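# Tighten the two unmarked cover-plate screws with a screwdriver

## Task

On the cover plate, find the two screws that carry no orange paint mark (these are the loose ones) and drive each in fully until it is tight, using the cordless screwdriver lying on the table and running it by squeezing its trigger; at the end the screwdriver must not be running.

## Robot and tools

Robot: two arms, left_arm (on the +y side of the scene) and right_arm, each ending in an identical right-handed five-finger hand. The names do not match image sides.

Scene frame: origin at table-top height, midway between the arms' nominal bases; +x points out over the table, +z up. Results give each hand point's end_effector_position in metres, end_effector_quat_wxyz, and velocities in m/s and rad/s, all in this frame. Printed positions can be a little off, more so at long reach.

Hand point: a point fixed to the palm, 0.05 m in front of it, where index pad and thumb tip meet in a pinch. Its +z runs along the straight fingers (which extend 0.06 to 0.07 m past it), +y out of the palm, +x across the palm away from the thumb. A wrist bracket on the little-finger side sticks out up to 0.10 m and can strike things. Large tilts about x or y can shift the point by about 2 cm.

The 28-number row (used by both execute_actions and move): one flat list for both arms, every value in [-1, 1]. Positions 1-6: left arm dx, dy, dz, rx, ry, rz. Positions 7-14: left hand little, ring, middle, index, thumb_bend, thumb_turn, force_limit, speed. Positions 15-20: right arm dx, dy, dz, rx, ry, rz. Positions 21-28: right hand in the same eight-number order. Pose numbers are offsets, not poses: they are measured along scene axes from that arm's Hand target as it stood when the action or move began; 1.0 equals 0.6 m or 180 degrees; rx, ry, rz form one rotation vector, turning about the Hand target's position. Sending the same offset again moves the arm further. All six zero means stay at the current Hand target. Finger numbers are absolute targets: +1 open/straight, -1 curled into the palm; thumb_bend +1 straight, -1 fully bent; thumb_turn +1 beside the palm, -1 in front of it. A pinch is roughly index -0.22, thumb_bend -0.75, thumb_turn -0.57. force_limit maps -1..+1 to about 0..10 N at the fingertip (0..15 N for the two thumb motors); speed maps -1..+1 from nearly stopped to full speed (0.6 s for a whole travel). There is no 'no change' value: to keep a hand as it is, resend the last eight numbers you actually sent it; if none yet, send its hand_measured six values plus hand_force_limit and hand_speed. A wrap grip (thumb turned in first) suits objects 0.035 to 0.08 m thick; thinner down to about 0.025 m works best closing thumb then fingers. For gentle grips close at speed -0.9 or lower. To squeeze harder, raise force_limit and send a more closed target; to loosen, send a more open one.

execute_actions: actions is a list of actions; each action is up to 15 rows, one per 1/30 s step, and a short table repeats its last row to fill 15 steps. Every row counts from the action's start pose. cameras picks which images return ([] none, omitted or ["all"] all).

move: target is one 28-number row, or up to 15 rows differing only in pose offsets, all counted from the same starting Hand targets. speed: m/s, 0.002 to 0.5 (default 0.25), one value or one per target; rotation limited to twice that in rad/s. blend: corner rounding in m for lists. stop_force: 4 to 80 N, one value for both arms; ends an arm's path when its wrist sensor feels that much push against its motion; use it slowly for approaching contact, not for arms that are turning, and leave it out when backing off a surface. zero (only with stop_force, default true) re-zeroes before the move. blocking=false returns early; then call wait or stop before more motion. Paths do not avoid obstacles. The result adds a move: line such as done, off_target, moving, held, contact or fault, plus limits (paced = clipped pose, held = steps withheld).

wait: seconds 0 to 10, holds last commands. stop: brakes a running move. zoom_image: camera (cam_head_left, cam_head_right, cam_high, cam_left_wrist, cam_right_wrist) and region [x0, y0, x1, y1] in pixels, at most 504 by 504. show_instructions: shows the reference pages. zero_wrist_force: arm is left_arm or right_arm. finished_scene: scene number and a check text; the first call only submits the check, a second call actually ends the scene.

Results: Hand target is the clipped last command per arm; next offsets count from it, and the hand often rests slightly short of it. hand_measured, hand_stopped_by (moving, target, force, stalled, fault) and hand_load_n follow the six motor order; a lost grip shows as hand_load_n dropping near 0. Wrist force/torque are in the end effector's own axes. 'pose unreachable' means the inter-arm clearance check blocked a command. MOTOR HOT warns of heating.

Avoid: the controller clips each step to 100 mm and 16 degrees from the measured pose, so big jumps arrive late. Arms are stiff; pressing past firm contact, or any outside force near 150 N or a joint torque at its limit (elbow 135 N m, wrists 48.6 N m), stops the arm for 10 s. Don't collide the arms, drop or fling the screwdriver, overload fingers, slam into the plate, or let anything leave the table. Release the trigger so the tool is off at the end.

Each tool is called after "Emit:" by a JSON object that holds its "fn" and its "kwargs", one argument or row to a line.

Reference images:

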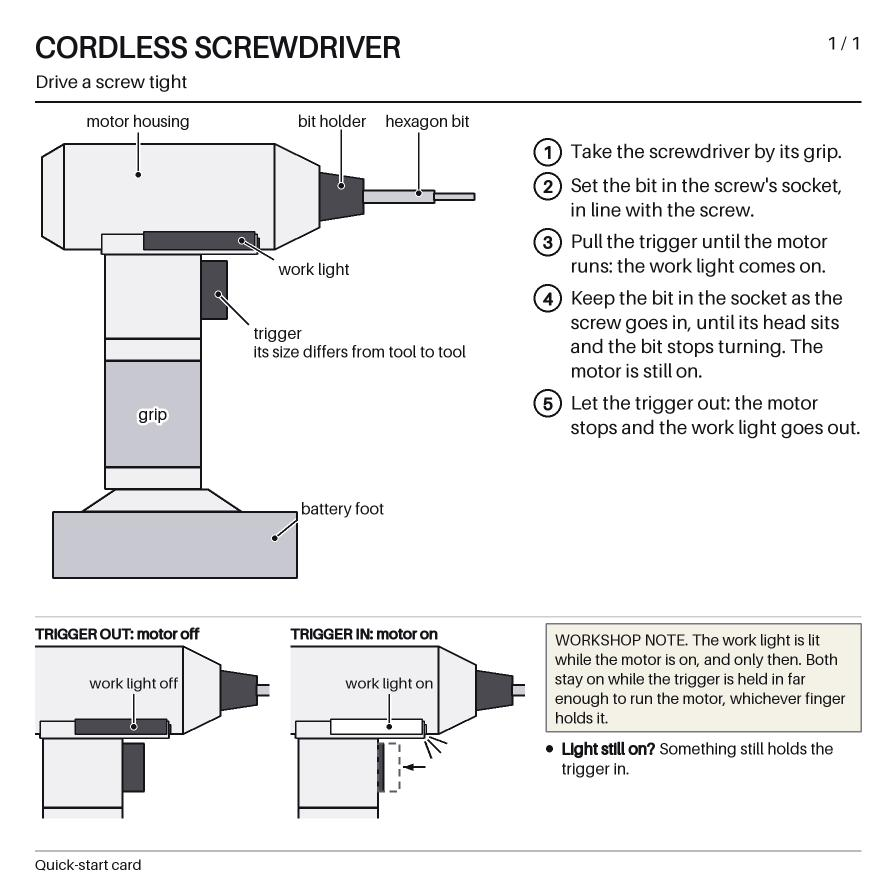

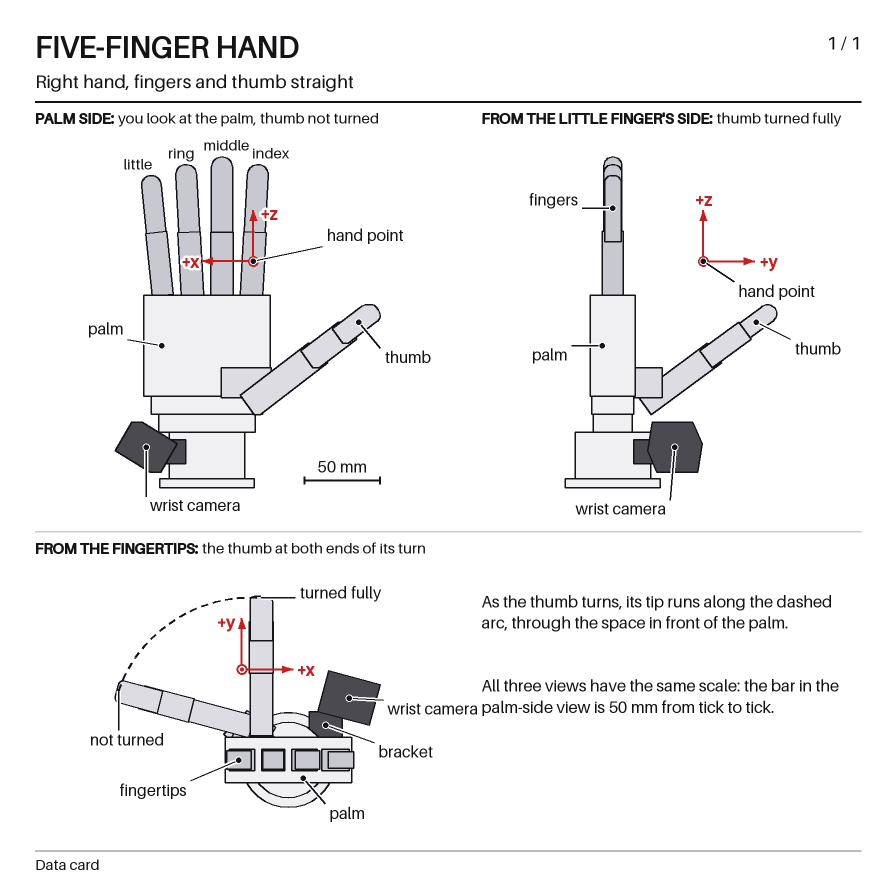

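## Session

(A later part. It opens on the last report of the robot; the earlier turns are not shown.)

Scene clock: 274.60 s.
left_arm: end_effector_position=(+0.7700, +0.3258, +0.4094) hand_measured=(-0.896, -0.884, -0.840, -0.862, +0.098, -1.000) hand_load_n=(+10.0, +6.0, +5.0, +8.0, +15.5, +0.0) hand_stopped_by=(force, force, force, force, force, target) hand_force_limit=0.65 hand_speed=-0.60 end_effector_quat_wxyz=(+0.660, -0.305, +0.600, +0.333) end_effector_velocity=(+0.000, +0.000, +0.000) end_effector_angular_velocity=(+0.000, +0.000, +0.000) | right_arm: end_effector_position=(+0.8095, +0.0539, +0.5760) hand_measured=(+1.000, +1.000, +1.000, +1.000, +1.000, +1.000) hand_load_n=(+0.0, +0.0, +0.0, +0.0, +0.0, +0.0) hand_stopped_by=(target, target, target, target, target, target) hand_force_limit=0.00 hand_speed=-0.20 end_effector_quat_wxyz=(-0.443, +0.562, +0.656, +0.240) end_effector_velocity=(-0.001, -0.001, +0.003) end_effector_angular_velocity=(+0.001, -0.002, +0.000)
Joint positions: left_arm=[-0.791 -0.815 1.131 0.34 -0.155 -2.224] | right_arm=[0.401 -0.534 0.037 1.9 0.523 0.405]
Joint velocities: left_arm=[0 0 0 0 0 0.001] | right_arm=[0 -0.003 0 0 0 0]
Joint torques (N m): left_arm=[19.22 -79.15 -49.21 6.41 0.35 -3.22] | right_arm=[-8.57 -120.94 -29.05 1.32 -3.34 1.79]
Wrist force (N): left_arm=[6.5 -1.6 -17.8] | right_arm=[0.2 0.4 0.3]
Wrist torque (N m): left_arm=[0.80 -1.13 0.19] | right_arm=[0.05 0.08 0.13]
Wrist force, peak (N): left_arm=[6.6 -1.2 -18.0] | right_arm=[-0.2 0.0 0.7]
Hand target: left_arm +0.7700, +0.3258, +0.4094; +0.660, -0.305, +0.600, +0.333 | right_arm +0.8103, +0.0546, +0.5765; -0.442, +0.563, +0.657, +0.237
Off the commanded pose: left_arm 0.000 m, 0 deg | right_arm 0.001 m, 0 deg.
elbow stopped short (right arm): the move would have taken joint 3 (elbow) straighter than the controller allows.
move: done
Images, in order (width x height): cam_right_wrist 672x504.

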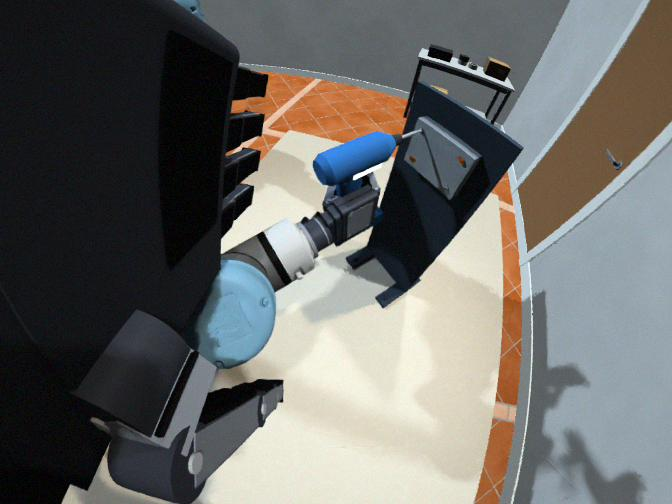

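Emit:
{"fn": "move", "kwargs": {
  "target": [
    [-0.0005,0.0004,0.0,0,0,0,-0.98,-0.98,-0.98,-0.9,-0.98,-1,0.65,-0.6,0,0,0,0,0,0,1,1,1,1,1,1,0,-0.2],
    [-0.0010,0.0007,0.0002,0,0,0,-0.98,-0.98,-0.98,-0.9,-0.98,-1,0.65,-0.6,0,0,0,0,0,0,1,1,1,1,1,1,0,-0.2]
  ],
  "speed": 0.002,
  "cameras": ["cam_right_wrist"]
}}

Emit:
{"fn": "zoom_image", "kwargs": {
  "camera": "cam_right_wrist",
  "region": [412, 122, 430, 140]
}}

Scene clock: 275.50 s.
left_arm: end_effector_position=(+0.7695, +0.3263, +0.4095) hand_measured=(-0.896, -0.884, -0.840, -0.862, +0.098, -1.000) hand_load_n=(+10.5, +6.0, +4.5, +8.0, +15.5, -0.5) hand_stopped_by=(force, force, force, force, force, target) hand_force_limit=0.65 hand_speed=-0.60 end_effector_quat_wxyz=(+0.660, -0.305, +0.600, +0.333) end_effector_velocity=(+0.000, +0.000, +0.000) end_effector_angular_velocity=(+0.000, +0.000, +0.001) | right_arm: end_effector_position=(+0.8095, +0.0539, +0.5759) hand_measured=(+1.000, +1.000, +1.000, +1.000, +1.000, +1.000) hand_load_n=(+0.0, +0.0, +0.0, +0.0, +0.0, +0.0) hand_stopped_by=(target, target, target, target, target, target) hand_force_limit=0.00 hand_speed=-0.20 end_effector_quat_wxyz=(-0.443, +0.562, +0.656, +0.240) end_effector_velocity=(+0.000, +0.000, -0.001) end_effector_angular_velocity=(-0.001, +0.002, +0.000)
Joint positions: left_arm=[-0.791 -0.816 1.133 0.339 -0.155 -2.224] | right_arm=[0.401 -0.534 0.037 1.9 0.523 0.405]
Joint velocities: left_arm=[0.001 0 0 -0.001 0 0.001] | right_arm=[0 0.001 0 0.001 0 0]
Joint torques (N m): left_arm=[-0.07 -112.74 -31.18 0.27 -3.14 4.09] | right_arm=[-7.04 -121.03 -29.23 1.41 -3.48 1.75]
Wrist force (N): left_arm=[6.1 -0.2 -17.5] | right_arm=[-0.1 0.2 0.3]
Wrist torque (N m): left_arm=[0.69 -1.17 0.11] | right_arm=[0.02 0.12 0.11]
Wrist force, peak (N): left_arm=[6.7 -1.7 -19.2] | right_arm=[0.1 0.7 0.4]
Hand target: left_arm +0.7694, +0.3263, +0.4095; +0.660, -0.305, +0.600, +0.333 | right_arm +0.8103, +0.0546, +0.5765; -0.442, +0.563, +0.657, +0.237
Off the commanded pose: left_arm 0.000 m, 0 deg | right_arm 0.001 m, 0 deg.
elbow stopped short (right arm): the move would have taken joint 3 (elbow) straighter than the controller allows.
move: done
Images, in order (width x height): cam_right_wrist 672x504.

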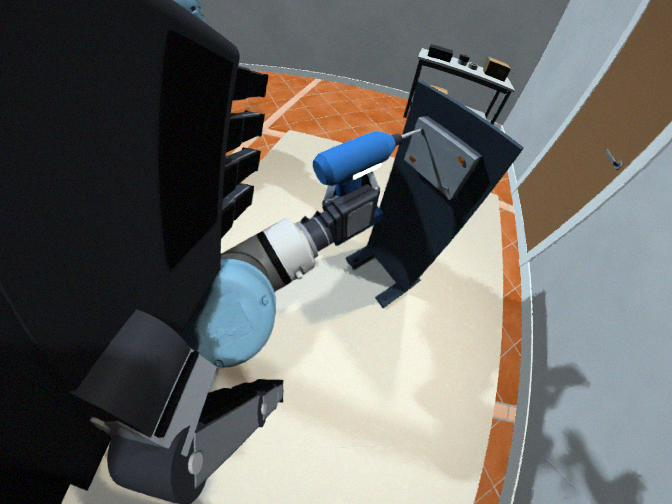

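Scaled by 28.000 from the camera's 672x504 image, which has a finer 960x720 frame.

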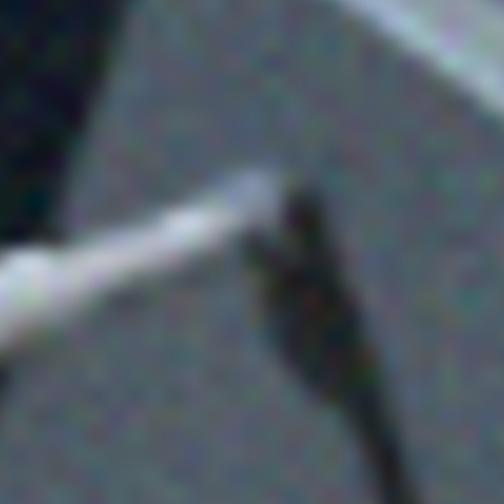

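Emit:
{"fn": "move", "kwargs": {
  "target": [
    [0,0,-0.0010,0,0,0,-0.98,-0.98,-0.98,-0.9,-0.98,-1,0.65,-0.6,0,0,0,0,0,0,1,1,1,1,1,1,0,-0.2],
    [0.0008,0.0007,-0.0022,0,0,0,-0.98,-0.98,-0.98,-0.9,-0.98,-1,0.65,-0.6,0,0,0,0,0,0,1,1,1,1,1,1,0,-0.2]
  ],
  "speed": 0.002,
  "cameras": ["cam_right_wrist"]
}}

Emit:
{"fn": "zoom_image", "kwargs": {
  "camera": "cam_right_wrist",
  "region": [412, 122, 430, 140]
}}

Scene clock: 276.70 s.
left_arm: end_effector_position=(+0.7699, +0.3267, +0.4082) hand_measured=(-0.896, -0.884, -0.840, -0.862, +0.098, -1.000) hand_load_n=(+11.0, +6.0, +4.0, +8.0, +15.5, -1.5) hand_stopped_by=(force, force, force, force, force, target) hand_force_limit=0.65 hand_speed=-0.60 end_effector_quat_wxyz=(+0.660, -0.305, +0.600, +0.333) end_effector_velocity=(+0.000, +0.000, +0.000) end_effector_angular_velocity=(+0.000, -0.001, +0.000) | right_arm: end_effector_position=(+0.8095, +0.0539, +0.5760) hand_measured=(+1.000, +1.000, +1.000, +1.000, +1.000, +1.000) hand_load_n=(+0.0, +0.0, +0.0, +0.0, -0.5, +0.0) hand_stopped_by=(target, target, target, target, target, target) hand_force_limit=0.00 hand_speed=-0.20 end_effector_quat_wxyz=(-0.443, +0.562, +0.656, +0.240) end_effector_velocity=(+0.000, +0.000, -0.001) end_effector_angular_velocity=(+0.000, +0.000, +0.000)
Joint positions: left_arm=[-0.79 -0.814 1.133 0.34 -0.154 -2.226] | right_arm=[0.401 -0.534 0.037 1.9 0.523 0.405]
Joint velocities: left_arm=[0 0 0 0 0 -0.001] | right_arm=[0 0.001 0 -0.001 0 0]
Joint torques (N m): left_arm=[22.95 -78.97 -50.44 7.39 1.71 -2.64] | right_arm=[-6.19 -120.2 -29.15 1.51 -3.27 1.64]
Wrist force (N): left_arm=[5.4 0.9 -20.9] | right_arm=[-0.2 0.2 0.3]
Wrist torque (N m): left_arm=[0.64 -1.49 0.02] | right_arm=[0.01 0.14 0.10]
Wrist force, peak (N): left_arm=[5.4 0.9 -20.9] | right_arm=[0.1 0.6 0.6]
Hand target: left_arm +0.7699, +0.3267, +0.4082; +0.660, -0.305, +0.600, +0.333 | right_arm +0.8103, +0.0546, +0.5765; -0.442, +0.563, +0.657, +0.237
Off the commanded pose: left_arm 0.000 m, 0 deg | right_arm 0.001 m, 0 deg.
elbow stopped short (right arm): the move would have taken joint 3 (elbow) straighter than the controller allows.
move: done
Images, in order (width x height): cam_right_wrist 672x504.

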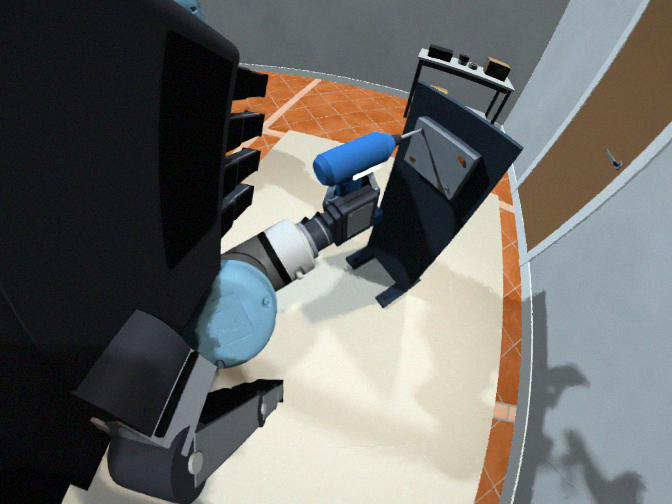

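Scaled by 28.000 from the camera's 672x504 image, which has a finer 960x720 frame.

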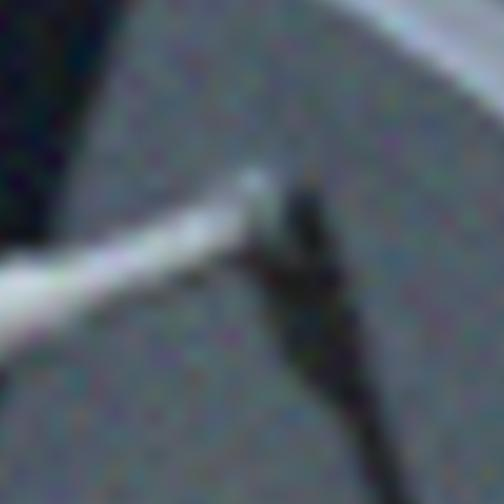

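Emit:
{"fn": "execute_actions", "kwargs": {
  "actions": [],
  "cameras": ["cam_right_wrist"]
}}

Emit:
{"fn": "zoom_image", "kwargs": {
  "camera": "cam_right_wrist",
  "region": [412, 122, 430, 140]
}}

Scene clock: 277.23 s.
left_arm: end_effector_position=(+0.7699, +0.3267, +0.4082) hand_measured=(-0.896, -0.884, -0.840, -0.862, +0.098, -1.000) hand_load_n=(+11.5, +6.5, +4.0, +8.0, +15.5, -1.5) hand_stopped_by=(force, force, force, force, force, target) hand_force_limit=0.65 hand_speed=-0.60 end_effector_quat_wxyz=(+0.660, -0.305, +0.600, +0.333) end_effector_velocity=(+0.000, +0.000, -0.001) end_effector_angular_velocity=(+0.001, +0.001, +0.000) | right_arm: end_effector_position=(+0.8095, +0.0539, +0.5760) hand_measured=(+1.000, +1.000, +1.000, +1.000, +1.000, +1.000) hand_load_n=(+0.0, +0.0, +0.0, +0.0, +0.0, +0.0) hand_stopped_by=(target, target, target, target, target, target) hand_force_limit=0.00 hand_speed=-0.20 end_effector_quat_wxyz=(-0.443, +0.562, +0.656, +0.240) end_effector_velocity=(+0.000, +0.000, -0.001) end_effector_angular_velocity=(-0.001, +0.001, +0.000)
Joint positions: left_arm=[-0.79 -0.814 1.133 0.34 -0.154 -2.226] | right_arm=[0.401 -0.534 0.037 1.9 0.523 0.405]
Joint velocities: left_arm=[0 0.001 0 0.001 0 0] | right_arm=[0 0.001 0 0 0 0]
Joint torques (N m): left_arm=[23.07 -79.35 -49.7 6.33 1.04 -2.4] | right_arm=[-6.35 -122.42 -28.83 1.72 -3.11 1.82]
Wrist force (N): left_arm=[4.8 0.9 -20.6] | right_arm=[-0.2 0.0 0.2]
Wrist torque (N m): left_arm=[0.68 -1.35 0.00] | right_arm=[-0.01 0.14 0.09]
Wrist force, peak (N): left_arm=[5.2 1.0 -21.0] | right_arm=[-0.4 0.3 0.6]
Hand target: left_arm +0.7699, +0.3267, +0.4082; +0.660, -0.305, +0.600, +0.333 | right_arm +0.8103, +0.0546, +0.5765; -0.442, +0.563, +0.657, +0.237
Off the commanded pose: left_arm 0.000 m, 0 deg | right_arm 0.001 m, 0 deg.
Images, in order (width x height): cam_right_wrist 672x504.

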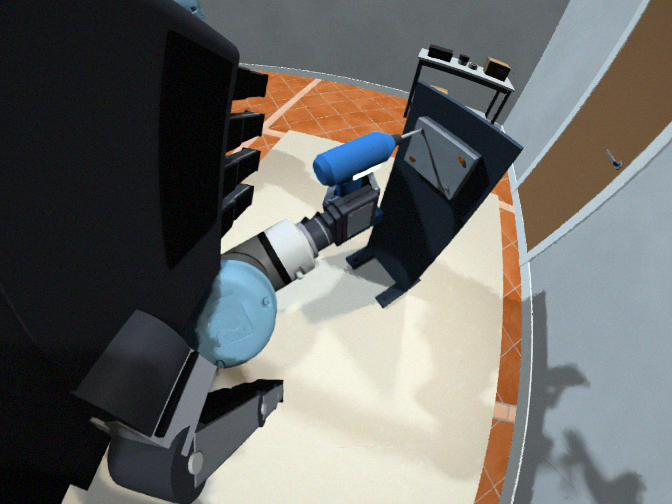

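Scaled by 28.000 from the camera's 672x504 image, which has a finer 960x720 frame.

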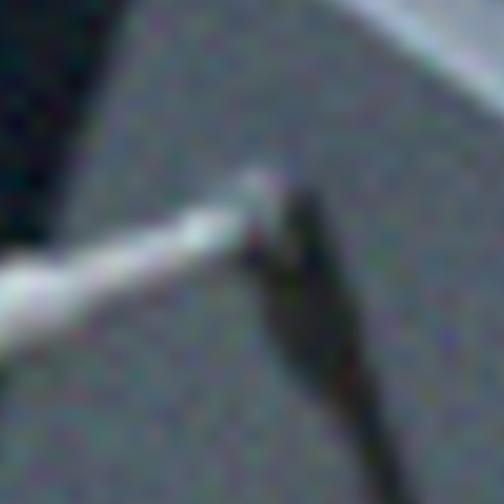

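Emit:
{"fn": "move", "kwargs": {
  "target": [
    [-0.00484,-0.00679,0,0,0,0,-0.98,-0.98,-0.98,-0.9,-0.98,-1,0.65,-0.6,0,0,0,0,0,0,1,1,1,1,1,1,0,-0.2],
    [-0.00416,-0.00727,-0.00133,0,0,0,-0.98,-0.98,-0.98,-0.9,-0.98,-1,0.65,-0.6,0,0,0,0,0,0,1,1,1,1,1,1,0,-0.2]
  ],
  "speed": 0.03,
  "cameras": ["cam_right_wrist"]
}}

Emit:
{"fn": "zoom_image", "kwargs": {
  "camera": "cam_right_wrist",
  "region": [412, 122, 430, 140]
}}

Scene clock: 278.43 s.
left_arm: end_effector_position=(+0.7673, +0.3223, +0.4074) hand_measured=(-0.896, -0.884, -0.840, -0.862, +0.098, -1.000) hand_load_n=(+10.0, +6.0, +5.0, +8.0, +15.5, +0.0) hand_stopped_by=(force, force, force, force, force, target) hand_force_limit=0.65 hand_speed=-0.60 end_effector_quat_wxyz=(+0.660, -0.305, +0.600, +0.333) end_effector_velocity=(+0.000, +0.001, +0.001) end_effector_angular_velocity=(+0.000, +0.000, +0.001) | right_arm: end_effector_position=(+0.8095, +0.0539, +0.5759) hand_measured=(+1.000, +1.000, +1.000, +1.000, +1.000, +1.000) hand_load_n=(+0.0, +0.0, +0.0, +0.0, +0.0, +0.0) hand_stopped_by=(target, target, target, target, target, target) hand_force_limit=0.00 hand_speed=-0.20 end_effector_quat_wxyz=(-0.443, +0.562, +0.656, +0.240) end_effector_velocity=(+0.000, +0.000, +0.000) end_effector_angular_velocity=(+0.001, +0.001, +0.000)
Joint positions: left_arm=[-0.795 -0.818 1.138 0.317 -0.159 -2.205] | right_arm=[0.401 -0.534 0.037 1.9 0.523 0.405]
Joint velocities: left_arm=[0.001 0 -0.001 0 0 0.001] | right_arm=[0 0.001 0 0 -0.001 0]
Joint torques (N m): left_arm=[7.48 -83.07 -52.78 4.32 -1.11 -0.74] | right_arm=[-4.98 -120.44 -29.34 1.38 -3.26 1.69]
Wrist force (N): left_arm=[7.9 0.4 -2.4] | right_arm=[0.3 -0.1 0.1]
Wrist torque (N m): left_arm=[0.06 -0.10 0.10] | right_arm=[-0.02 0.06 0.13]
Wrist force, peak (N): left_arm=[5.3 0.7 -21.4] | right_arm=[-0.6 0.6 0.4]
Hand target: left_arm +0.7674, +0.3223, +0.4074; +0.660, -0.305, +0.600, +0.333 | right_arm +0.8103, +0.0546, +0.5765; -0.442, +0.563, +0.657, +0.237
Off the commanded pose: left_arm 0.000 m, 0 deg | right_arm 0.001 m, 0 deg.
elbow stopped short (right arm): the move would have taken joint 3 (elbow) straighter than the controller allows.
move: done
Images, in order (width x height): cam_right_wrist 672x504.

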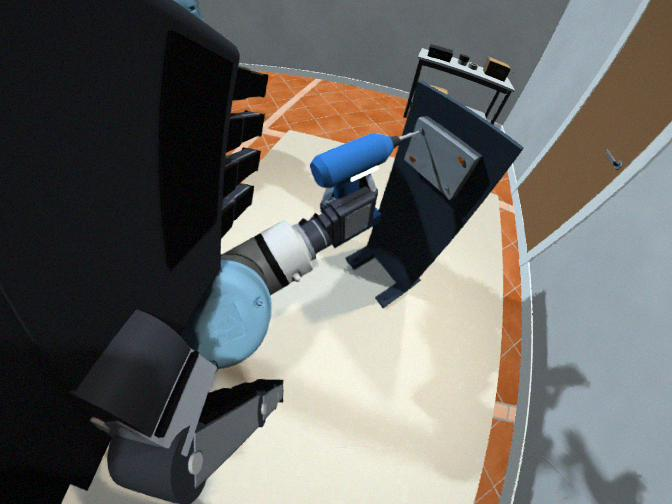

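Scaled by 28.000 from the camera's 672x504 image, which has a finer 960x720 frame.

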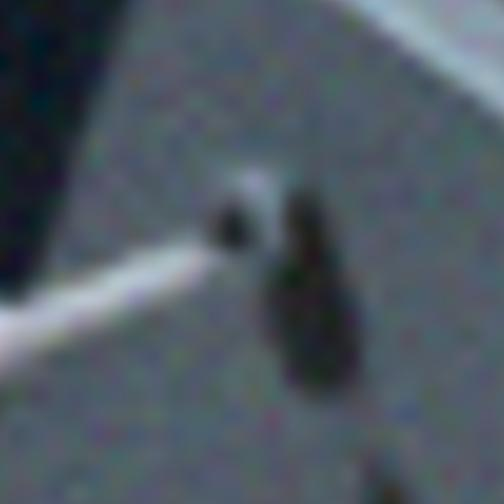

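Emit:
{"fn": "move", "kwargs": {
  "target": [0.0068,0.0095,0.0007,0,0,0,-0.98,-0.98,-0.98,-0.9,-0.98,-1,0.65,-0.6,0,0,0,0,0,0,1,1,1,1,1,1,0,-0.2],
  "speed": 0.005,
  "stop_force": 6,
  "cameras": ["cam_right_wrist"]
}}

Emit:
{"fn": "zoom_image", "kwargs": {
  "camera": "cam_right_wrist",
  "region": [412, 122, 430, 140]
}}

Scene clock: 280.77 s.
left_arm: end_effector_position=(+0.7698, +0.3257, +0.4077) hand_measured=(-0.896, -0.884, -0.840, -0.862, +0.098, -1.000) hand_load_n=(+10.0, +6.0, +5.0, +8.0, +15.0, +0.0) hand_stopped_by=(force, force, force, force, force, target) hand_force_limit=0.65 hand_speed=-0.60 end_effector_quat_wxyz=(+0.660, -0.305, +0.600, +0.333) end_effector_velocity=(+0.000, +0.000, +0.000) end_effector_angular_velocity=(+0.000, -0.001, +0.001) | right_arm: end_effector_position=(+0.8095, +0.0539, +0.5760) hand_measured=(+1.000, +1.000, +1.000, +1.000, +1.000, +1.000) hand_load_n=(+0.0, +0.0, +0.0, +0.0, +0.0, +0.0) hand_stopped_by=(target, target, target, target, target, target) hand_force_limit=0.00 hand_speed=-0.20 end_effector_quat_wxyz=(-0.443, +0.562, +0.656, +0.240) end_effector_velocity=(+0.000, +0.000, -0.001) end_effector_angular_velocity=(+0.000, +0.001, +0.000)
Joint positions: left_arm=[-0.791 -0.814 1.133 0.336 -0.155 -2.222] | right_arm=[0.401 -0.534 0.037 1.9 0.523 0.405]
Joint velocities: left_arm=[0 0 0 0 -0.001 -0.001] | right_arm=[0 0.001 0 0 0 0]
Joint torques (N m): left_arm=[-8.51 -110.62 -32 0.8 -3.89 4.1] | right_arm=[0.53 -124.8 -29.54 2.79 -3.25 1.61]
Wrist force (N): left_arm=[7.3 -0.6 -10.1] | right_arm=[-0.5 0.4 0.2]
Wrist torque (N m): left_arm=[0.45 -0.60 0.16] | right_arm=[0.05 0.18 0.09]
Wrist force, peak (N): left_arm=[6.7 -1.5 -15.2] | right_arm=[-0.3 0.5 0.6]
Hand target: left_arm +0.7698, +0.3257, +0.4077; +0.660, -0.305, +0.600, +0.333 | right_arm +0.8103, +0.0546, +0.5765; -0.442, +0.563, +0.657, +0.237
Off the commanded pose: left_arm 0.003 m, 0 deg | right_arm 0.001 m, 0 deg.
elbow stopped short (right arm): the move would have taken joint 3 (elbow) straighter than the controller allows.
move: contact (left_arm)
Images, in order (width x height): cam_right_wrist 672x504.

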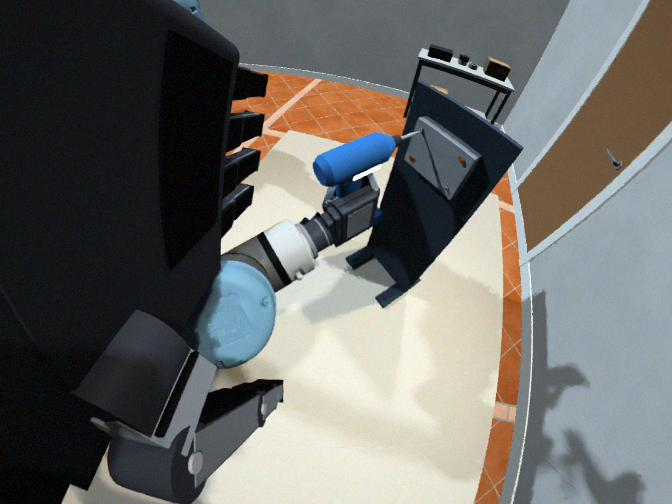

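Scaled by 28.000 from the camera's 672x504 image, which has a finer 960x720 frame.

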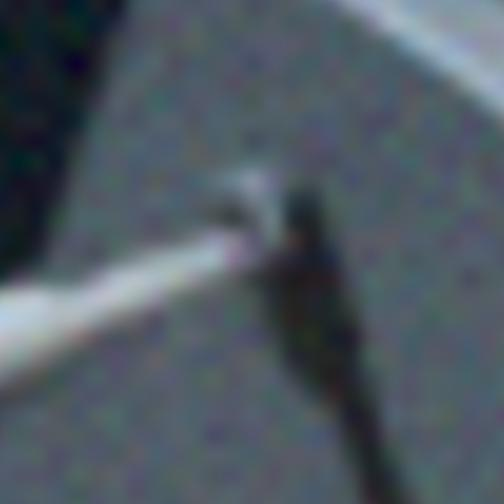

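Emit:
{"fn": "move", "kwargs": {
  "target": [0,0,0.001,0,0,0,-0.98,-0.98,-0.98,-0.9,-0.98,-1,0.65,-0.6,0,0,0,0,0,0,1,1,1,1,1,1,0,-0.2],
  "speed": 0.002,
  "cameras": ["cam_right_wrist"]
}}

Emit:
{"fn": "zoom_image", "kwargs": {
  "camera": "cam_right_wrist",
  "region": [412, 122, 430, 140]
}}

Scene clock: 281.70 s.
left_arm: end_effector_position=(+0.7698, +0.3257, +0.4083) hand_measured=(-0.896, -0.884, -0.840, -0.862, +0.098, -1.000) hand_load_n=(+10.0, +6.0, +4.5, +8.0, +15.0, +0.0) hand_stopped_by=(force, force, force, force, force, target) hand_force_limit=0.65 hand_speed=-0.60 end_effector_quat_wxyz=(+0.660, -0.305, +0.600, +0.333) end_effector_velocity=(+0.000, +0.000, +0.000) end_effector_angular_velocity=(+0.000, +0.000, +0.000) | right_arm: end_effector_position=(+0.8095, +0.0539, +0.5759) hand_measured=(+1.000, +1.000, +1.000, +1.000, +1.000, +1.000) hand_load_n=(-0.5, +0.0, +0.0, +0.0, +0.0, +0.0) hand_stopped_by=(target, target, target, target, target, target) hand_force_limit=0.00 hand_speed=-0.20 end_effector_quat_wxyz=(-0.443, +0.562, +0.656, +0.240) end_effector_velocity=(+0.000, +0.000, +0.000) end_effector_angular_velocity=(+0.001, +0.000, +0.000)
Joint positions: left_arm=[-0.791 -0.815 1.132 0.336 -0.155 -2.222] | right_arm=[0.401 -0.534 0.037 1.9 0.523 0.405]
Joint velocities: left_arm=[0 0 0 0 -0.001 0.001] | right_arm=[0 0 0 0 -0.001 0]
Joint torques (N m): left_arm=[-9.4 -112.09 -50.82 6.87 -3.84 2.82] | right_arm=[2.15 -117.88 -29.32 1.55 -3.19 1.9]
Wrist force (N): left_arm=[7.2 -0.1 -9.4] | right_arm=[-0.3 0.1 0.1]
Wrist torque (N m): left_arm=[0.43 -0.56 0.14] | right_arm=[0.02 0.15 0.10]
Wrist force, peak (N): left_arm=[7.1 -0.5 -10.4] | right_arm=[-0.2 0.7 0.1]
Hand target: left_arm +0.7698, +0.3257, +0.4083; +0.660, -0.305, +0.600, +0.333 | right_arm +0.8103, +0.0546, +0.5765; -0.442, +0.563, +0.657, +0.237
Off the commanded pose: left_arm 0.000 m, 0 deg | right_arm 0.001 m, 0 deg.
elbow stopped short (right arm): the move would have taken joint 3 (elbow) straighter than the controller allows.
move: done
Images, in order (width x height): cam_right_wrist 672x504.

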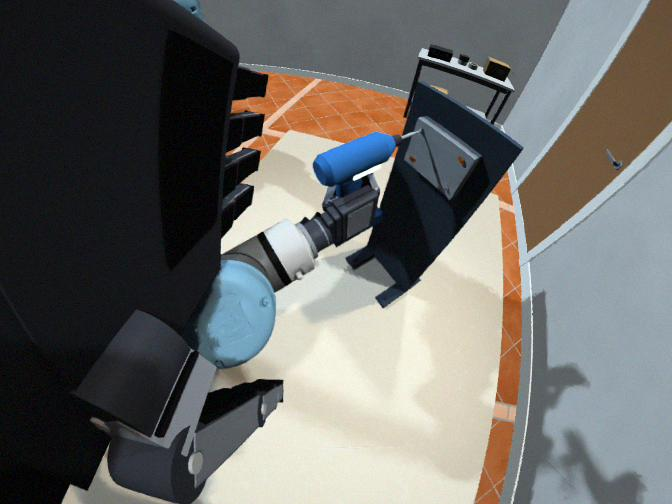

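Scaled by 28.000 from the camera's 672x504 image, which has a finer 960x720 frame.

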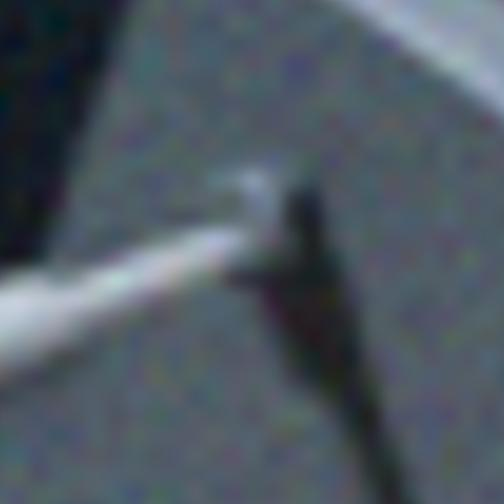

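Emit:
{"fn": "move", "kwargs": {
  "target": [0,0,0.001,0,0,0,-0.98,-0.98,-0.98,-0.9,-0.98,-1,0.65,-0.6,0,0,0,0,0,0,1,1,1,1,1,1,0,-0.2],
  "speed": 0.002,
  "cameras": ["cam_right_wrist"]
}}

Emit:
{"fn": "zoom_image", "kwargs": {
  "camera": "cam_right_wrist",
  "region": [412, 122, 430, 140]
}}

Scene clock: 282.53 s.
left_arm: end_effector_position=(+0.7698, +0.3257, +0.4089) hand_measured=(-0.896, -0.884, -0.840, -0.862, +0.098, -1.000) hand_load_n=(+10.0, +6.0, +4.5, +8.0, +15.5, +0.0) hand_stopped_by=(force, force, force, force, force, target) hand_force_limit=0.65 hand_speed=-0.60 end_effector_quat_wxyz=(+0.660, -0.305, +0.600, +0.333) end_effector_velocity=(+0.000, +0.000, +0.001) end_effector_angular_velocity=(-0.001, +0.000, +0.000) | right_arm: end_effector_position=(+0.8096, +0.0539, +0.5759) hand_measured=(+1.000, +1.000, +1.000, +1.000, +1.000, +1.000) hand_load_n=(+0.0, +0.0, +0.0, -0.5, +0.0, +0.0) hand_stopped_by=(target, target, target, target, target, target) hand_force_limit=0.00 hand_speed=-0.20 end_effector_quat_wxyz=(-0.443, +0.562, +0.656, +0.240) end_effector_velocity=(+0.000, +0.000, +0.000) end_effector_angular_velocity=(+0.001, +0.000, +0.000)
Joint positions: left_arm=[-0.791 -0.815 1.132 0.337 -0.155 -2.222] | right_arm=[0.401 -0.534 0.037 1.9 0.523 0.405]
Joint velocities: left_arm=[0 -0.001 0 -0.001 0 0.001] | right_arm=[0 0 0 0 0 0]
Joint torques (N m): left_arm=[-3.9 -113.03 -50.25 6.89 -3.61 -0.8] | right_arm=[4.44 -116.26 -29.31 1.4 -3.31 1.76]
Wrist force (N): left_arm=[6.8 0.2 -8.3] | right_arm=[-0.1 0.4 0.2]
Wrist torque (N m): left_arm=[0.33 -0.46 0.09] | right_arm=[0.05 0.11 0.12]
Wrist force, peak (N): left_arm=[7.2 -0.3 -9.7] | right_arm=[-0.2 0.6 0.6]
Hand target: left_arm +0.7698, +0.3257, +0.4089; +0.660, -0.305, +0.600, +0.333 | right_arm +0.8103, +0.0546, +0.5765; -0.442, +0.563, +0.657, +0.237
Off the commanded pose: left_arm 0.000 m, 0 deg | right_arm 0.001 m, 0 deg.
elbow stopped short (right arm): the move would have taken joint 3 (elbow) straighter than the controller allows.
move: done
Images, in order (width x height): cam_right_wrist 672x504.

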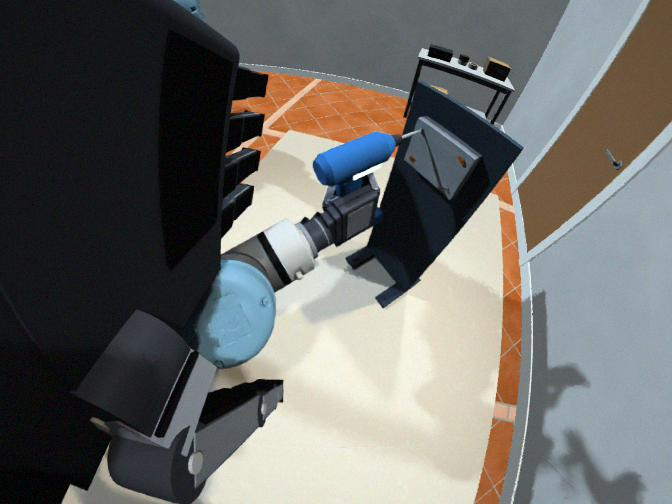

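Scaled by 28.000 from the camera's 672x504 image, which has a finer 960x720 frame.

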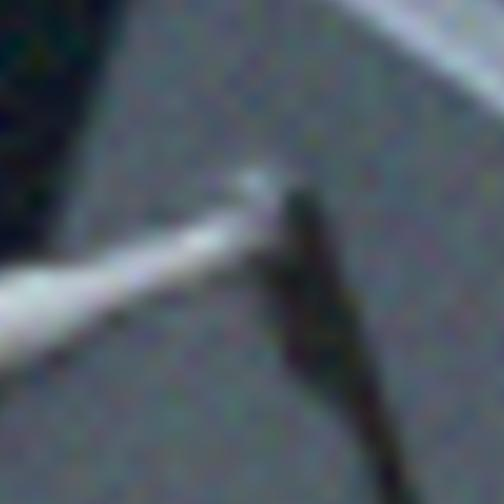

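Emit:
{"fn": "move", "kwargs": {
  "target": [
    [-0.00047,0.00136,0.0001,0,0,0,-0.98,-0.98,-0.98,-0.9,-0.98,-1,0.65,-0.6,0,0,0,0,0,0,1,1,1,1,1,1,0,-0.2],
    [0.00089,0.00039,0.0001,0,0,0,-0.98,-0.98,-0.98,-0.9,-0.98,-1,0.65,-0.6,0,0,0,0,0,0,1,1,1,1,1,1,0,-0.2],
    [0.00089,0.00039,-0.0005,0,0,0,-0.98,-0.98,-0.98,-0.9,-0.98,-1,0.65,-0.6,0,0,0,0,0,0,1,1,1,1,1,1,0,-0.2],
    [-0.00047,0.00136,-0.0005,0,0,0,-0.98,-0.98,-0.98,-0.9,-0.98,-1,0.65,-0.6,0,0,0,0,0,0,1,1,1,1,1,1,0,-0.2],
    [-0.00047,0.00136,-0.001,0,0,0,-0.98,-0.98,-0.98,-0.9,-0.98,-1,0.65,-0.6,0,0,0,0,0,0,1,1,1,1,1,1,0,-0.2],
    [0.00089,0.00039,-0.001,0,0,0,-0.98,-0.98,-0.98,-0.9,-0.98,-1,0.65,-0.6,0,0,0,0,0,0,1,1,1,1,1,1,0,-0.2],
    [0.00089,0.00039,-0.0015,0,0,0,-0.98,-0.98,-0.98,-0.9,-0.98,-1,0.65,-0.6,0,0,0,0,0,0,1,1,1,1,1,1,0,-0.2],
    [-0.00047,0.00136,-0.0015,0,0,0,-0.98,-0.98,-0.98,-0.9,-0.98,-1,0.65,-0.6,0,0,0,0,0,0,1,1,1,1,1,1,0,-0.2]
  ],
  "speed": 0.002,
  "cameras": ["cam_right_wrist"]
}}

Emit:
{"fn": "zoom_image", "kwargs": {
  "camera": "cam_right_wrist",
  "region": [412, 122, 430, 140]
}}

Scene clock: 286.13 s.
left_arm: end_effector_position=(+0.7695, +0.3265, +0.4079) hand_measured=(-0.896, -0.884, -0.840, -0.862, +0.098, -1.000) hand_load_n=(+10.0, +5.5, +4.0, +8.0, +15.5, -1.0) hand_stopped_by=(force, force, force, force, force, target) hand_force_limit=0.65 hand_speed=-0.60 end_effector_quat_wxyz=(+0.660, -0.305, +0.600, +0.333) end_effector_velocity=(+0.000, +0.000, +0.000) end_effector_angular_velocity=(+0.000, +0.000, +0.000) | right_arm: end_effector_position=(+0.8095, +0.0539, +0.5760) hand_measured=(+1.000, +1.000, +1.000, +1.000, +1.000, +1.000) hand_load_n=(+0.0, +0.0, +0.0, +0.0, +0.0, +0.0) hand_stopped_by=(target, target, target, target, target, target) hand_force_limit=0.00 hand_speed=-0.20 end_effector_quat_wxyz=(-0.443, +0.562, +0.656, +0.240) end_effector_velocity=(+0.000, -0.001, +0.002) end_effector_angular_velocity=(+0.001, -0.002, +0.000)
Joint positions: left_arm=[-0.79 -0.815 1.134 0.337 -0.155 -2.224] | right_arm=[0.401 -0.534 0.037 1.9 0.523 0.405]
Joint velocities: left_arm=[0 0 0 0 0 0.001] | right_arm=[0 -0.002 0 -0.001 0 0]
Joint torques (N m): left_arm=[0.46 -111.68 -32.84 1.2 -2.83 4.57] | right_arm=[5.82 -125.77 -29.21 2.12 -2.83 1.78]
Wrist force (N): left_arm=[8.8 2.9 -7.4] | right_arm=[0.2 0.4 0.1]
Wrist torque (N m): left_arm=[-0.07 -0.34 -0.03] | right_arm=[0.05 0.10 0.13]
Wrist force, peak (N): left_arm=[6.1 -1.4 -20.3] | right_arm=[-0.7 0.7 0.4]
Hand target: left_arm +0.7695, +0.3265, +0.4080; +0.660, -0.305, +0.600, +0.333 | right_arm +0.8103, +0.0546, +0.5765; -0.442, +0.563, +0.657, +0.237
Off the commanded pose: left_arm 0.000 m, 0 deg | right_arm 0.001 m, 0 deg.
elbow stopped short (right arm): the move would have taken joint 3 (elbow) straighter than the controller allows.
move: done
Images, in order (width x height): cam_right_wrist 672x504.

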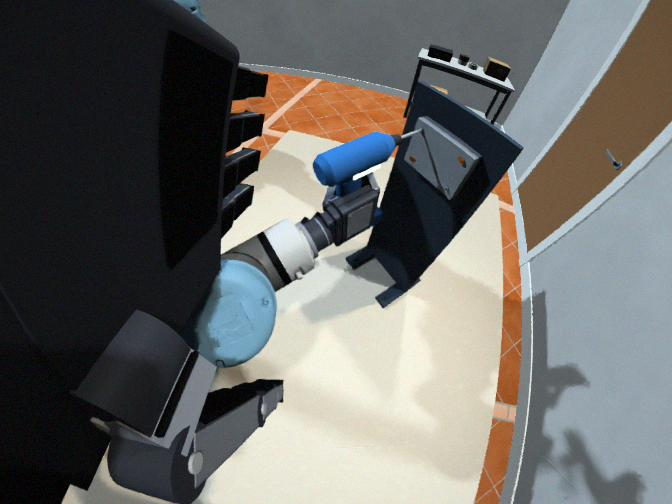

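Scaled by 28.000 from the camera's 672x504 image, which has a finer 960x720 frame.

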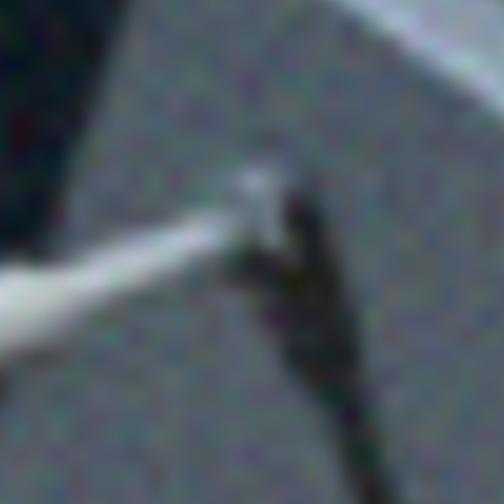

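Emit:
{"fn": "execute_actions", "kwargs": {
  "actions": [
    [[0.00034,-0.00024,0,0,0,0,-0.98,-0.98,-0.98,-0.9,-0.98,-1,0.65,-0.6,0,0,0,0,0,0,1,1,1,1,1,1,0,-0.2]],
    [[0.00034,-0.00024,0,0,0,0,-0.98,-0.98,-0.98,-0.9,-0.98,-1,0.65,-0.6,0,0,0,0,0,0,1,1,1,1,1,1,0,-0.2]],
    [[0.00034,-0.00024,0,0,0,0,-0.98,-0.98,-0.98,-0.9,-0.98,-1,0.65,-0.6,0,0,0,0,0,0,1,1,1,1,1,1,0,-0.2]],
    [[0.00034,-0.00024,0,0,0,0,-0.98,-0.98,-0.98,-0.9,-0.98,-1,0.65,-0.6,0,0,0,0,0,0,1,1,1,1,1,1,0,-0.2]],
    [[0.00034,-0.00024,0,0,0,0,-0.98,-0.98,-0.98,-0.9,-0.98,-1,0.65,-0.6,0,0,0,0,0,0,1,1,1,1,1,1,0,-0.2]],
    [[0,0,0.0005,0,0,0,-0.98,-0.98,-0.98,-0.9,-0.98,-1,0.65,-0.6,0,0,0,0,0,0,1,1,1,1,1,1,0,-0.2]]
  ],
  "cameras": ["cam_right_wrist"]
}}

Emit:
{"fn": "execute_actions", "kwargs": {
  "actions": [
    [[-0.00034,0.00024,0,0,0,0,-0.98,-0.98,-0.98,-0.9,-0.98,-1,0.65,-0.6,0,0,0,0,0,0,1,1,1,1,1,1,0,-0.2]],
    [[-0.00034,0.00024,0,0,0,0,-0.98,-0.98,-0.98,-0.9,-0.98,-1,0.65,-0.6,0,0,0,0,0,0,1,1,1,1,1,1,0,-0.2]],
    [[-0.00034,0.00024,0,0,0,0,-0.98,-0.98,-0.98,-0.9,-0.98,-1,0.65,-0.6,0,0,0,0,0,0,1,1,1,1,1,1,0,-0.2]],
    [[-0.00034,0.00024,0,0,0,0,-0.98,-0.98,-0.98,-0.9,-0.98,-1,0.65,-0.6,0,0,0,0,0,0,1,1,1,1,1,1,0,-0.2]],
    [[-0.00034,0.00024,0,0,0,0,-0.98,-0.98,-0.98,-0.9,-0.98,-1,0.65,-0.6,0,0,0,0,0,0,1,1,1,1,1,1,0,-0.2]],
    [[0,0,0.0005,0,0,0,-0.98,-0.98,-0.98,-0.9,-0.98,-1,0.65,-0.6,0,0,0,0,0,0,1,1,1,1,1,1,0,-0.2]]
  ],
  "cameras": ["cam_right_wrist"]
}}

Emit:
{"fn": "zoom_image", "kwargs": {
  "camera": "cam_right_wrist",
  "region": [412, 122, 430, 140]
}}

Scene clock: 290.03 s.
left_arm: end_effector_position=(+0.7706, +0.3257, +0.4082) hand_measured=(-0.896, -0.884, -0.840, -0.862, +0.098, -1.000) hand_load_n=(+11.0, +6.5, +4.5, +7.5, +15.5, -1.0) hand_stopped_by=(force, force, force, force, force, target) hand_force_limit=0.65 hand_speed=-0.60 end_effector_quat_wxyz=(+0.660, -0.305, +0.600, +0.333) end_effector_velocity=(+0.000, +0.000, +0.001) end_effector_angular_velocity=(+0.000, +0.000, +0.000) | right_arm: end_effector_position=(+0.8095, +0.0539, +0.5760) hand_measured=(+1.000, +1.000, +1.000, +1.000, +1.000, +1.000) hand_load_n=(+0.0, +0.0, +0.0, +0.0, +0.0, +0.5) hand_stopped_by=(target, target, target, target, target, target) hand_force_limit=0.00 hand_speed=-0.20 end_effector_quat_wxyz=(-0.443, +0.562, +0.656, +0.240) end_effector_velocity=(+0.000, +0.000, +0.001) end_effector_angular_velocity=(+0.001, -0.002, +0.000)
Joint positions: left_arm=[-0.79 -0.813 1.13 0.34 -0.154 -2.225] | right_arm=[0.401 -0.534 0.037 1.9 0.523 0.405]
Joint velocities: left_arm=[0 -0.001 0 0 0 0.001] | right_arm=[0 -0.001 0 -0.001 0 0]
Joint torques (N m): left_arm=[22.58 -116.95 -49.97 5.71 0.05 -3.28] | right_arm=[4.92 -125.84 -29.33 3.22 -2.23 1.56]
Wrist force (N): left_arm=[6.7 -2.0 -21.0] | right_arm=[-0.1 0.1 0.2]
Wrist torque (N m): left_arm=[0.94 -1.35 0.24] | right_arm=[0.00 0.12 0.11]
Wrist force, peak (N): left_arm=[7.0 -1.8 -21.7] | right_arm=[0.1 0.5 0.7]
Hand target: left_arm +0.7706, +0.3258, +0.4083; +0.660, -0.305, +0.600, +0.333 | right_arm +0.8103, +0.0546, +0.5765; -0.442, +0.563, +0.657, +0.237
Off the commanded pose: left_arm 0.000 m, 0 deg | right_arm 0.001 m, 0 deg.
elbow stopped short (right arm): the move would have taken joint 3 (elbow) straighter than the controller allows.
Images, in order (width x height): cam_right_wrist 672x504.

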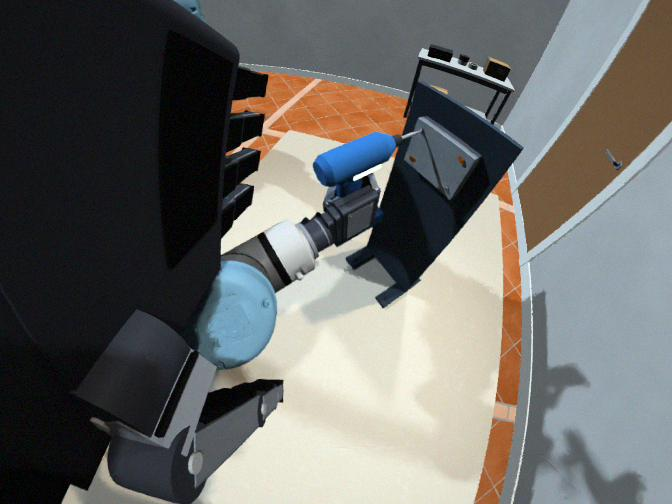

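Scene clock: 293.23 s.
left_arm: end_effector_position=(+0.7695, +0.3265, +0.4086) hand_measured=(-0.896, -0.884, -0.840, -0.862, +0.098, -1.000) hand_load_n=(+11.0, +6.0, +4.5, +8.0, +15.5, -1.0) hand_stopped_by=(force, force, force, force, force, target) hand_force_limit=0.65 hand_speed=-0.60 end_effector_quat_wxyz=(+0.660, -0.305, +0.600, +0.333) end_effector_velocity=(+0.000, -0.001, +0.001) end_effector_angular_velocity=(+0.000, +0.000, -0.001) | right_arm: end_effector_position=(+0.8095, +0.0539, +0.5760) hand_measured=(+1.000, +1.000, +1.000, +1.000, +1.000, +1.000) hand_load_n=(+0.0, +0.0, +0.0, +0.0, +0.0, +0.0) hand_stopped_by=(target, target, target, target, target, target) hand_force_limit=0.00 hand_speed=-0.20 end_effector_quat_wxyz=(-0.443, +0.562, +0.656, +0.240) end_effector_velocity=(+0.000, +0.000, +0.000) end_effector_angular_velocity=(+0.000, -0.001, +0.000)
Joint positions: left_arm=[-0.79 -0.816 1.134 0.338 -0.155 -2.224] | right_arm=[0.401 -0.534 0.037 1.9 0.523 0.405]
Joint velocities: left_arm=[-0.001 -0.001 0 0 0 0] | right_arm=[0 0 0 0 0 0]
Joint torques (N m): left_arm=[-4.2 -110.94 -50.27 7.28 -3.13 1.92] | right_arm=[6.28 -124.82 -29.71 3.96 -1.62 1.58]
Wrist force (N): left_arm=[6.7 1.1 -11.8] | right_arm=[0.1 0.2 0.4]
Wrist torque (N m): left_arm=[0.37 -0.80 0.05] | right_arm=[0.02 0.09 0.13]
Wrist force, peak (N): left_arm=[6.4 -2.4 -21.8] | right_arm=[-0.3 0.7 0.4]
Hand target: left_arm +0.7695, +0.3265, +0.4086; +0.660, -0.305, +0.600, +0.333 | right_arm +0.8103, +0.0546, +0.5765; -0.442, +0.563, +0.657, +0.237
Off the commanded pose: left_arm 0.000 m, 0 deg | right_arm 0.001 m, 0 deg.
elbow stopped short (right arm): the move would have taken joint 3 (elbow) straighter than the controller allows.
Images, in order (width x height): cam_right_wrist 672x504.

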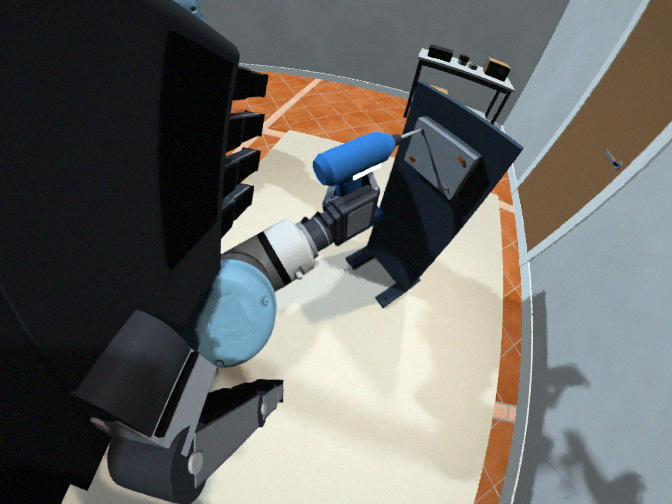

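Scaled by 28.000 from the camera's 672x504 image, which has a finer 960x720 frame.

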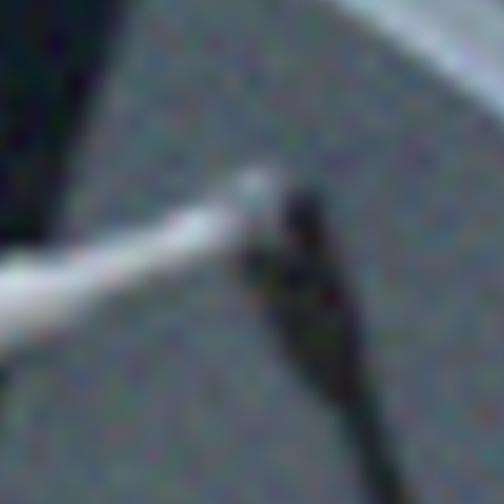

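Emit:
{"fn": "execute_actions", "kwargs": {
  "actions": [
    [[0.00034,-0.00084,0.0004,0,0,0,-0.98,-0.98,-0.98,-0.9,-0.98,-1,0.65,-0.6,0,0,0,0,0,0,1,1,1,1,1,1,0,-0.2]],
    [[0.00034,-0.00024,0,0,0,0,-0.98,-0.98,-0.98,-0.9,-0.98,-1,0.65,-0.6,0,0,0,0,0,0,1,1,1,1,1,1,0,-0.2]],
    [[0.00034,-0.00024,0,0,0,0,-0.98,-0.98,-0.98,-0.9,-0.98,-1,0.65,-0.6,0,0,0,0,0,0,1,1,1,1,1,1,0,-0.2]],
    [[0.00034,-0.00024,0,0,0,0,-0.98,-0.98,-0.98,-0.9,-0.98,-1,0.65,-0.6,0,0,0,0,0,0,1,1,1,1,1,1,0,-0.2]],
    [[0.00034,-0.00024,0,0,0,0,-0.98,-0.98,-0.98,-0.9,-0.98,-1,0.65,-0.6,0,0,0,0,0,0,1,1,1,1,1,1,0,-0.2]],
    [[0.00034,-0.00024,0,0,0,0,-0.98,-0.98,-0.98,-0.9,-0.98,-1,0.65,-0.6,0,0,0,0,0,0,1,1,1,1,1,1,0,-0.2]],
    [[0.00034,-0.00024,0,0,0,0,-0.98,-0.98,-0.98,-0.9,-0.98,-1,0.65,-0.6,0,0,0,0,0,0,1,1,1,1,1,1,0,-0.2]]
  ],
  "cameras": []
}}

Emit:
{"fn": "execute_actions", "kwargs": {
  "actions": [
    [[0,0,0.0005,0,0,0,-0.98,-0.98,-0.98,-0.9,-0.98,-1,0.65,-0.6,0,0,0,0,0,0,1,1,1,1,1,1,0,-0.2]],
    [[-0.00034,0.00024,0,0,0,0,-0.98,-0.98,-0.98,-0.9,-0.98,-1,0.65,-0.6,0,0,0,0,0,0,1,1,1,1,1,1,0,-0.2]],
    [[-0.00034,0.00024,0,0,0,0,-0.98,-0.98,-0.98,-0.9,-0.98,-1,0.65,-0.6,0,0,0,0,0,0,1,1,1,1,1,1,0,-0.2]],
    [[-0.00034,0.00024,0,0,0,0,-0.98,-0.98,-0.98,-0.9,-0.98,-1,0.65,-0.6,0,0,0,0,0,0,1,1,1,1,1,1,0,-0.2]],
    [[-0.00034,0.00024,0,0,0,0,-0.98,-0.98,-0.98,-0.9,-0.98,-1,0.65,-0.6,0,0,0,0,0,0,1,1,1,1,1,1,0,-0.2]],
    [[-0.00034,0.00024,0,0,0,0,-0.98,-0.98,-0.98,-0.9,-0.98,-1,0.65,-0.6,0,0,0,0,0,0,1,1,1,1,1,1,0,-0.2]]
  ],
  "cameras": ["cam_right_wrist"]
}}

Emit:
{"fn": "zoom_image", "kwargs": {
  "camera": "cam_right_wrist",
  "region": [412, 122, 430, 140]
}}

Scene clock: 298.10 s.
left_arm: end_effector_position=(+0.7710, +0.3251, +0.4088) hand_measured=(-0.896, -0.884, -0.840, -0.862, +0.098, -1.000) hand_load_n=(+11.0, +6.5, +4.5, +8.0, +15.5, -0.5) hand_stopped_by=(force, force, force, force, force, target) hand_force_limit=0.65 hand_speed=-0.60 end_effector_quat_wxyz=(+0.660, -0.305, +0.600, +0.333) end_effector_velocity=(+0.000, +0.000, +0.000) end_effector_angular_velocity=(+0.000, +0.001, +0.000) | right_arm: end_effector_position=(+0.8095, +0.0539, +0.5760) hand_measured=(+1.000, +1.000, +1.000, +1.000, +1.000, +1.000) hand_load_n=(+0.0, +0.0, +0.0, +0.0, -0.5, +0.0) hand_stopped_by=(target, target, target, target, target, target) hand_force_limit=0.00 hand_speed=-0.20 end_effector_quat_wxyz=(-0.443, +0.562, +0.656, +0.240) end_effector_velocity=(+0.000, +0.000, +0.000) end_effector_angular_velocity=(+0.001, -0.001, +0.000)
Joint positions: left_arm=[-0.79 -0.812 1.127 0.341 -0.155 -2.224] | right_arm=[0.401 -0.534 0.037 1.9 0.523 0.405]
Joint velocities: left_arm=[0 0 0 0 0 0.001] | right_arm=[0 0 0 -0.002 0 0]
Joint torques (N m): left_arm=[12.83 -84.94 -41.73 6.74 -0.72 -3.09] | right_arm=[5.8 -125.6 -29.52 5.22 -1.14 1.48]
Wrist force (N): left_arm=[7.6 -0.2 -7.0] | right_arm=[0.0 0.5 0.0]
Wrist torque (N m): left_arm=[0.29 -0.36 0.13] | right_arm=[0.08 0.12 0.12]
Wrist force, peak (N): left_arm=[6.6 0.6 -12.1] | right_arm=[-0.2 0.8 0.5]
Hand target: left_arm +0.7710, +0.3251, +0.4088; +0.660, -0.305, +0.600, +0.333 | right_arm +0.8103, +0.0546, +0.5765; -0.442, +0.563, +0.657, +0.237
Off the commanded pose: left_arm 0.000 m, 0 deg | right_arm 0.001 m, 0 deg.
elbow stopped short (right arm): the move would have taken joint 3 (elbow) straighter than the controller allows.
No camera images: "cameras" was empty.

Scene clock: 301.30 s.
left_arm: end_effector_position=(+0.7699, +0.3258, +0.4091) hand_measured=(-0.896, -0.884, -0.840, -0.862, +0.098, -1.000) hand_load_n=(+10.5, +6.0, +4.5, +8.0, +15.5, -0.5) hand_stopped_by=(force, force, force, force, force, target) hand_force_limit=0.65 hand_speed=-0.60 end_effector_quat_wxyz=(+0.660, -0.305, +0.600, +0.333) end_effector_velocity=(+0.000, +0.000, +0.000) end_effector_angular_velocity=(-0.001, +0.000, -0.001) | right_arm: end_effector_position=(+0.8095, +0.0539, +0.5760) hand_measured=(+1.000, +1.000, +1.000, +1.000, +1.000, +1.000) hand_load_n=(+0.0, +0.0, +0.0, +0.0, +0.0, +0.0) hand_stopped_by=(target, target, target, target, target, target) hand_force_limit=0.00 hand_speed=-0.20 end_effector_quat_wxyz=(-0.443, +0.562, +0.656, +0.240) end_effector_velocity=(-0.001, +0.000, +0.002) end_effector_angular_velocity=(+0.002, -0.003, +0.000)
Joint positions: left_arm=[-0.791 -0.815 1.131 0.339 -0.155 -2.223] | right_arm=[0.401 -0.534 0.037 1.9 0.523 0.405]
Joint velocities: left_arm=[0 0 0 -0.001 0.001 0] | right_arm=[0 -0.002 0 -0.001 0 0]
Joint torques (N m): left_arm=[-10.28 -107.81 -34.18 0.75 -4.08 3.6] | right_arm=[5.38 -125.68 -29.64 5.08 -1.19 1.46]
Wrist force (N): left_arm=[7.7 0.3 -4.8] | right_arm=[0.2 0.3 0.1]
Wrist torque (N m): left_arm=[0.17 -0.28 0.11] | right_arm=[0.05 0.08 0.13]
Wrist force, peak (N): left_arm=[7.3 -0.7 -9.9] | right_arm=[-0.6 0.4 0.5]
Hand target: left_arm +0.7699, +0.3258, +0.4091; +0.660, -0.305, +0.600, +0.333 | right_arm +0.8103, +0.0546, +0.5765; -0.442, +0.563, +0.657, +0.237
Off the commanded pose: left_arm 0.000 m, 0 deg | right_arm 0.001 m, 0 deg.
elbow stopped short (right arm): the move would have taken joint 3 (elbow) straighter than the controller allows.
Images, in order (width x height): cam_right_wrist 672x504.

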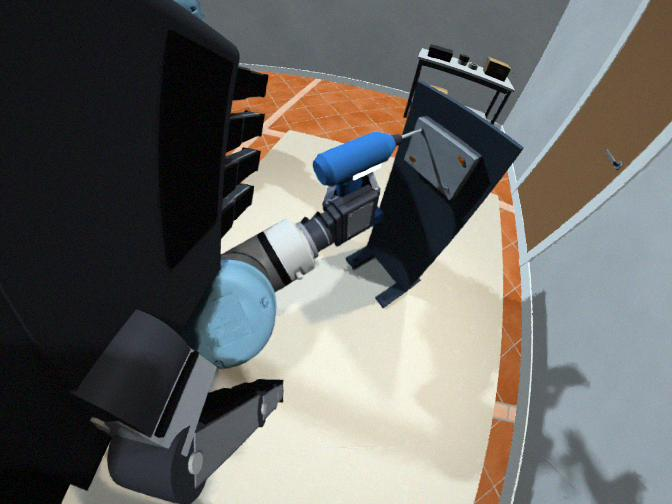

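Scaled by 28.000 from the camera's 672x504 image, which has a finer 960x720 frame.

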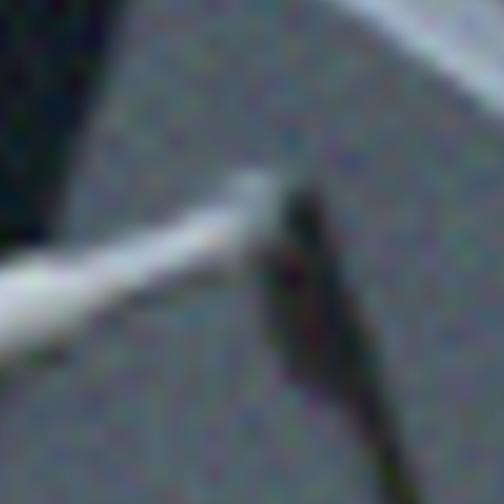

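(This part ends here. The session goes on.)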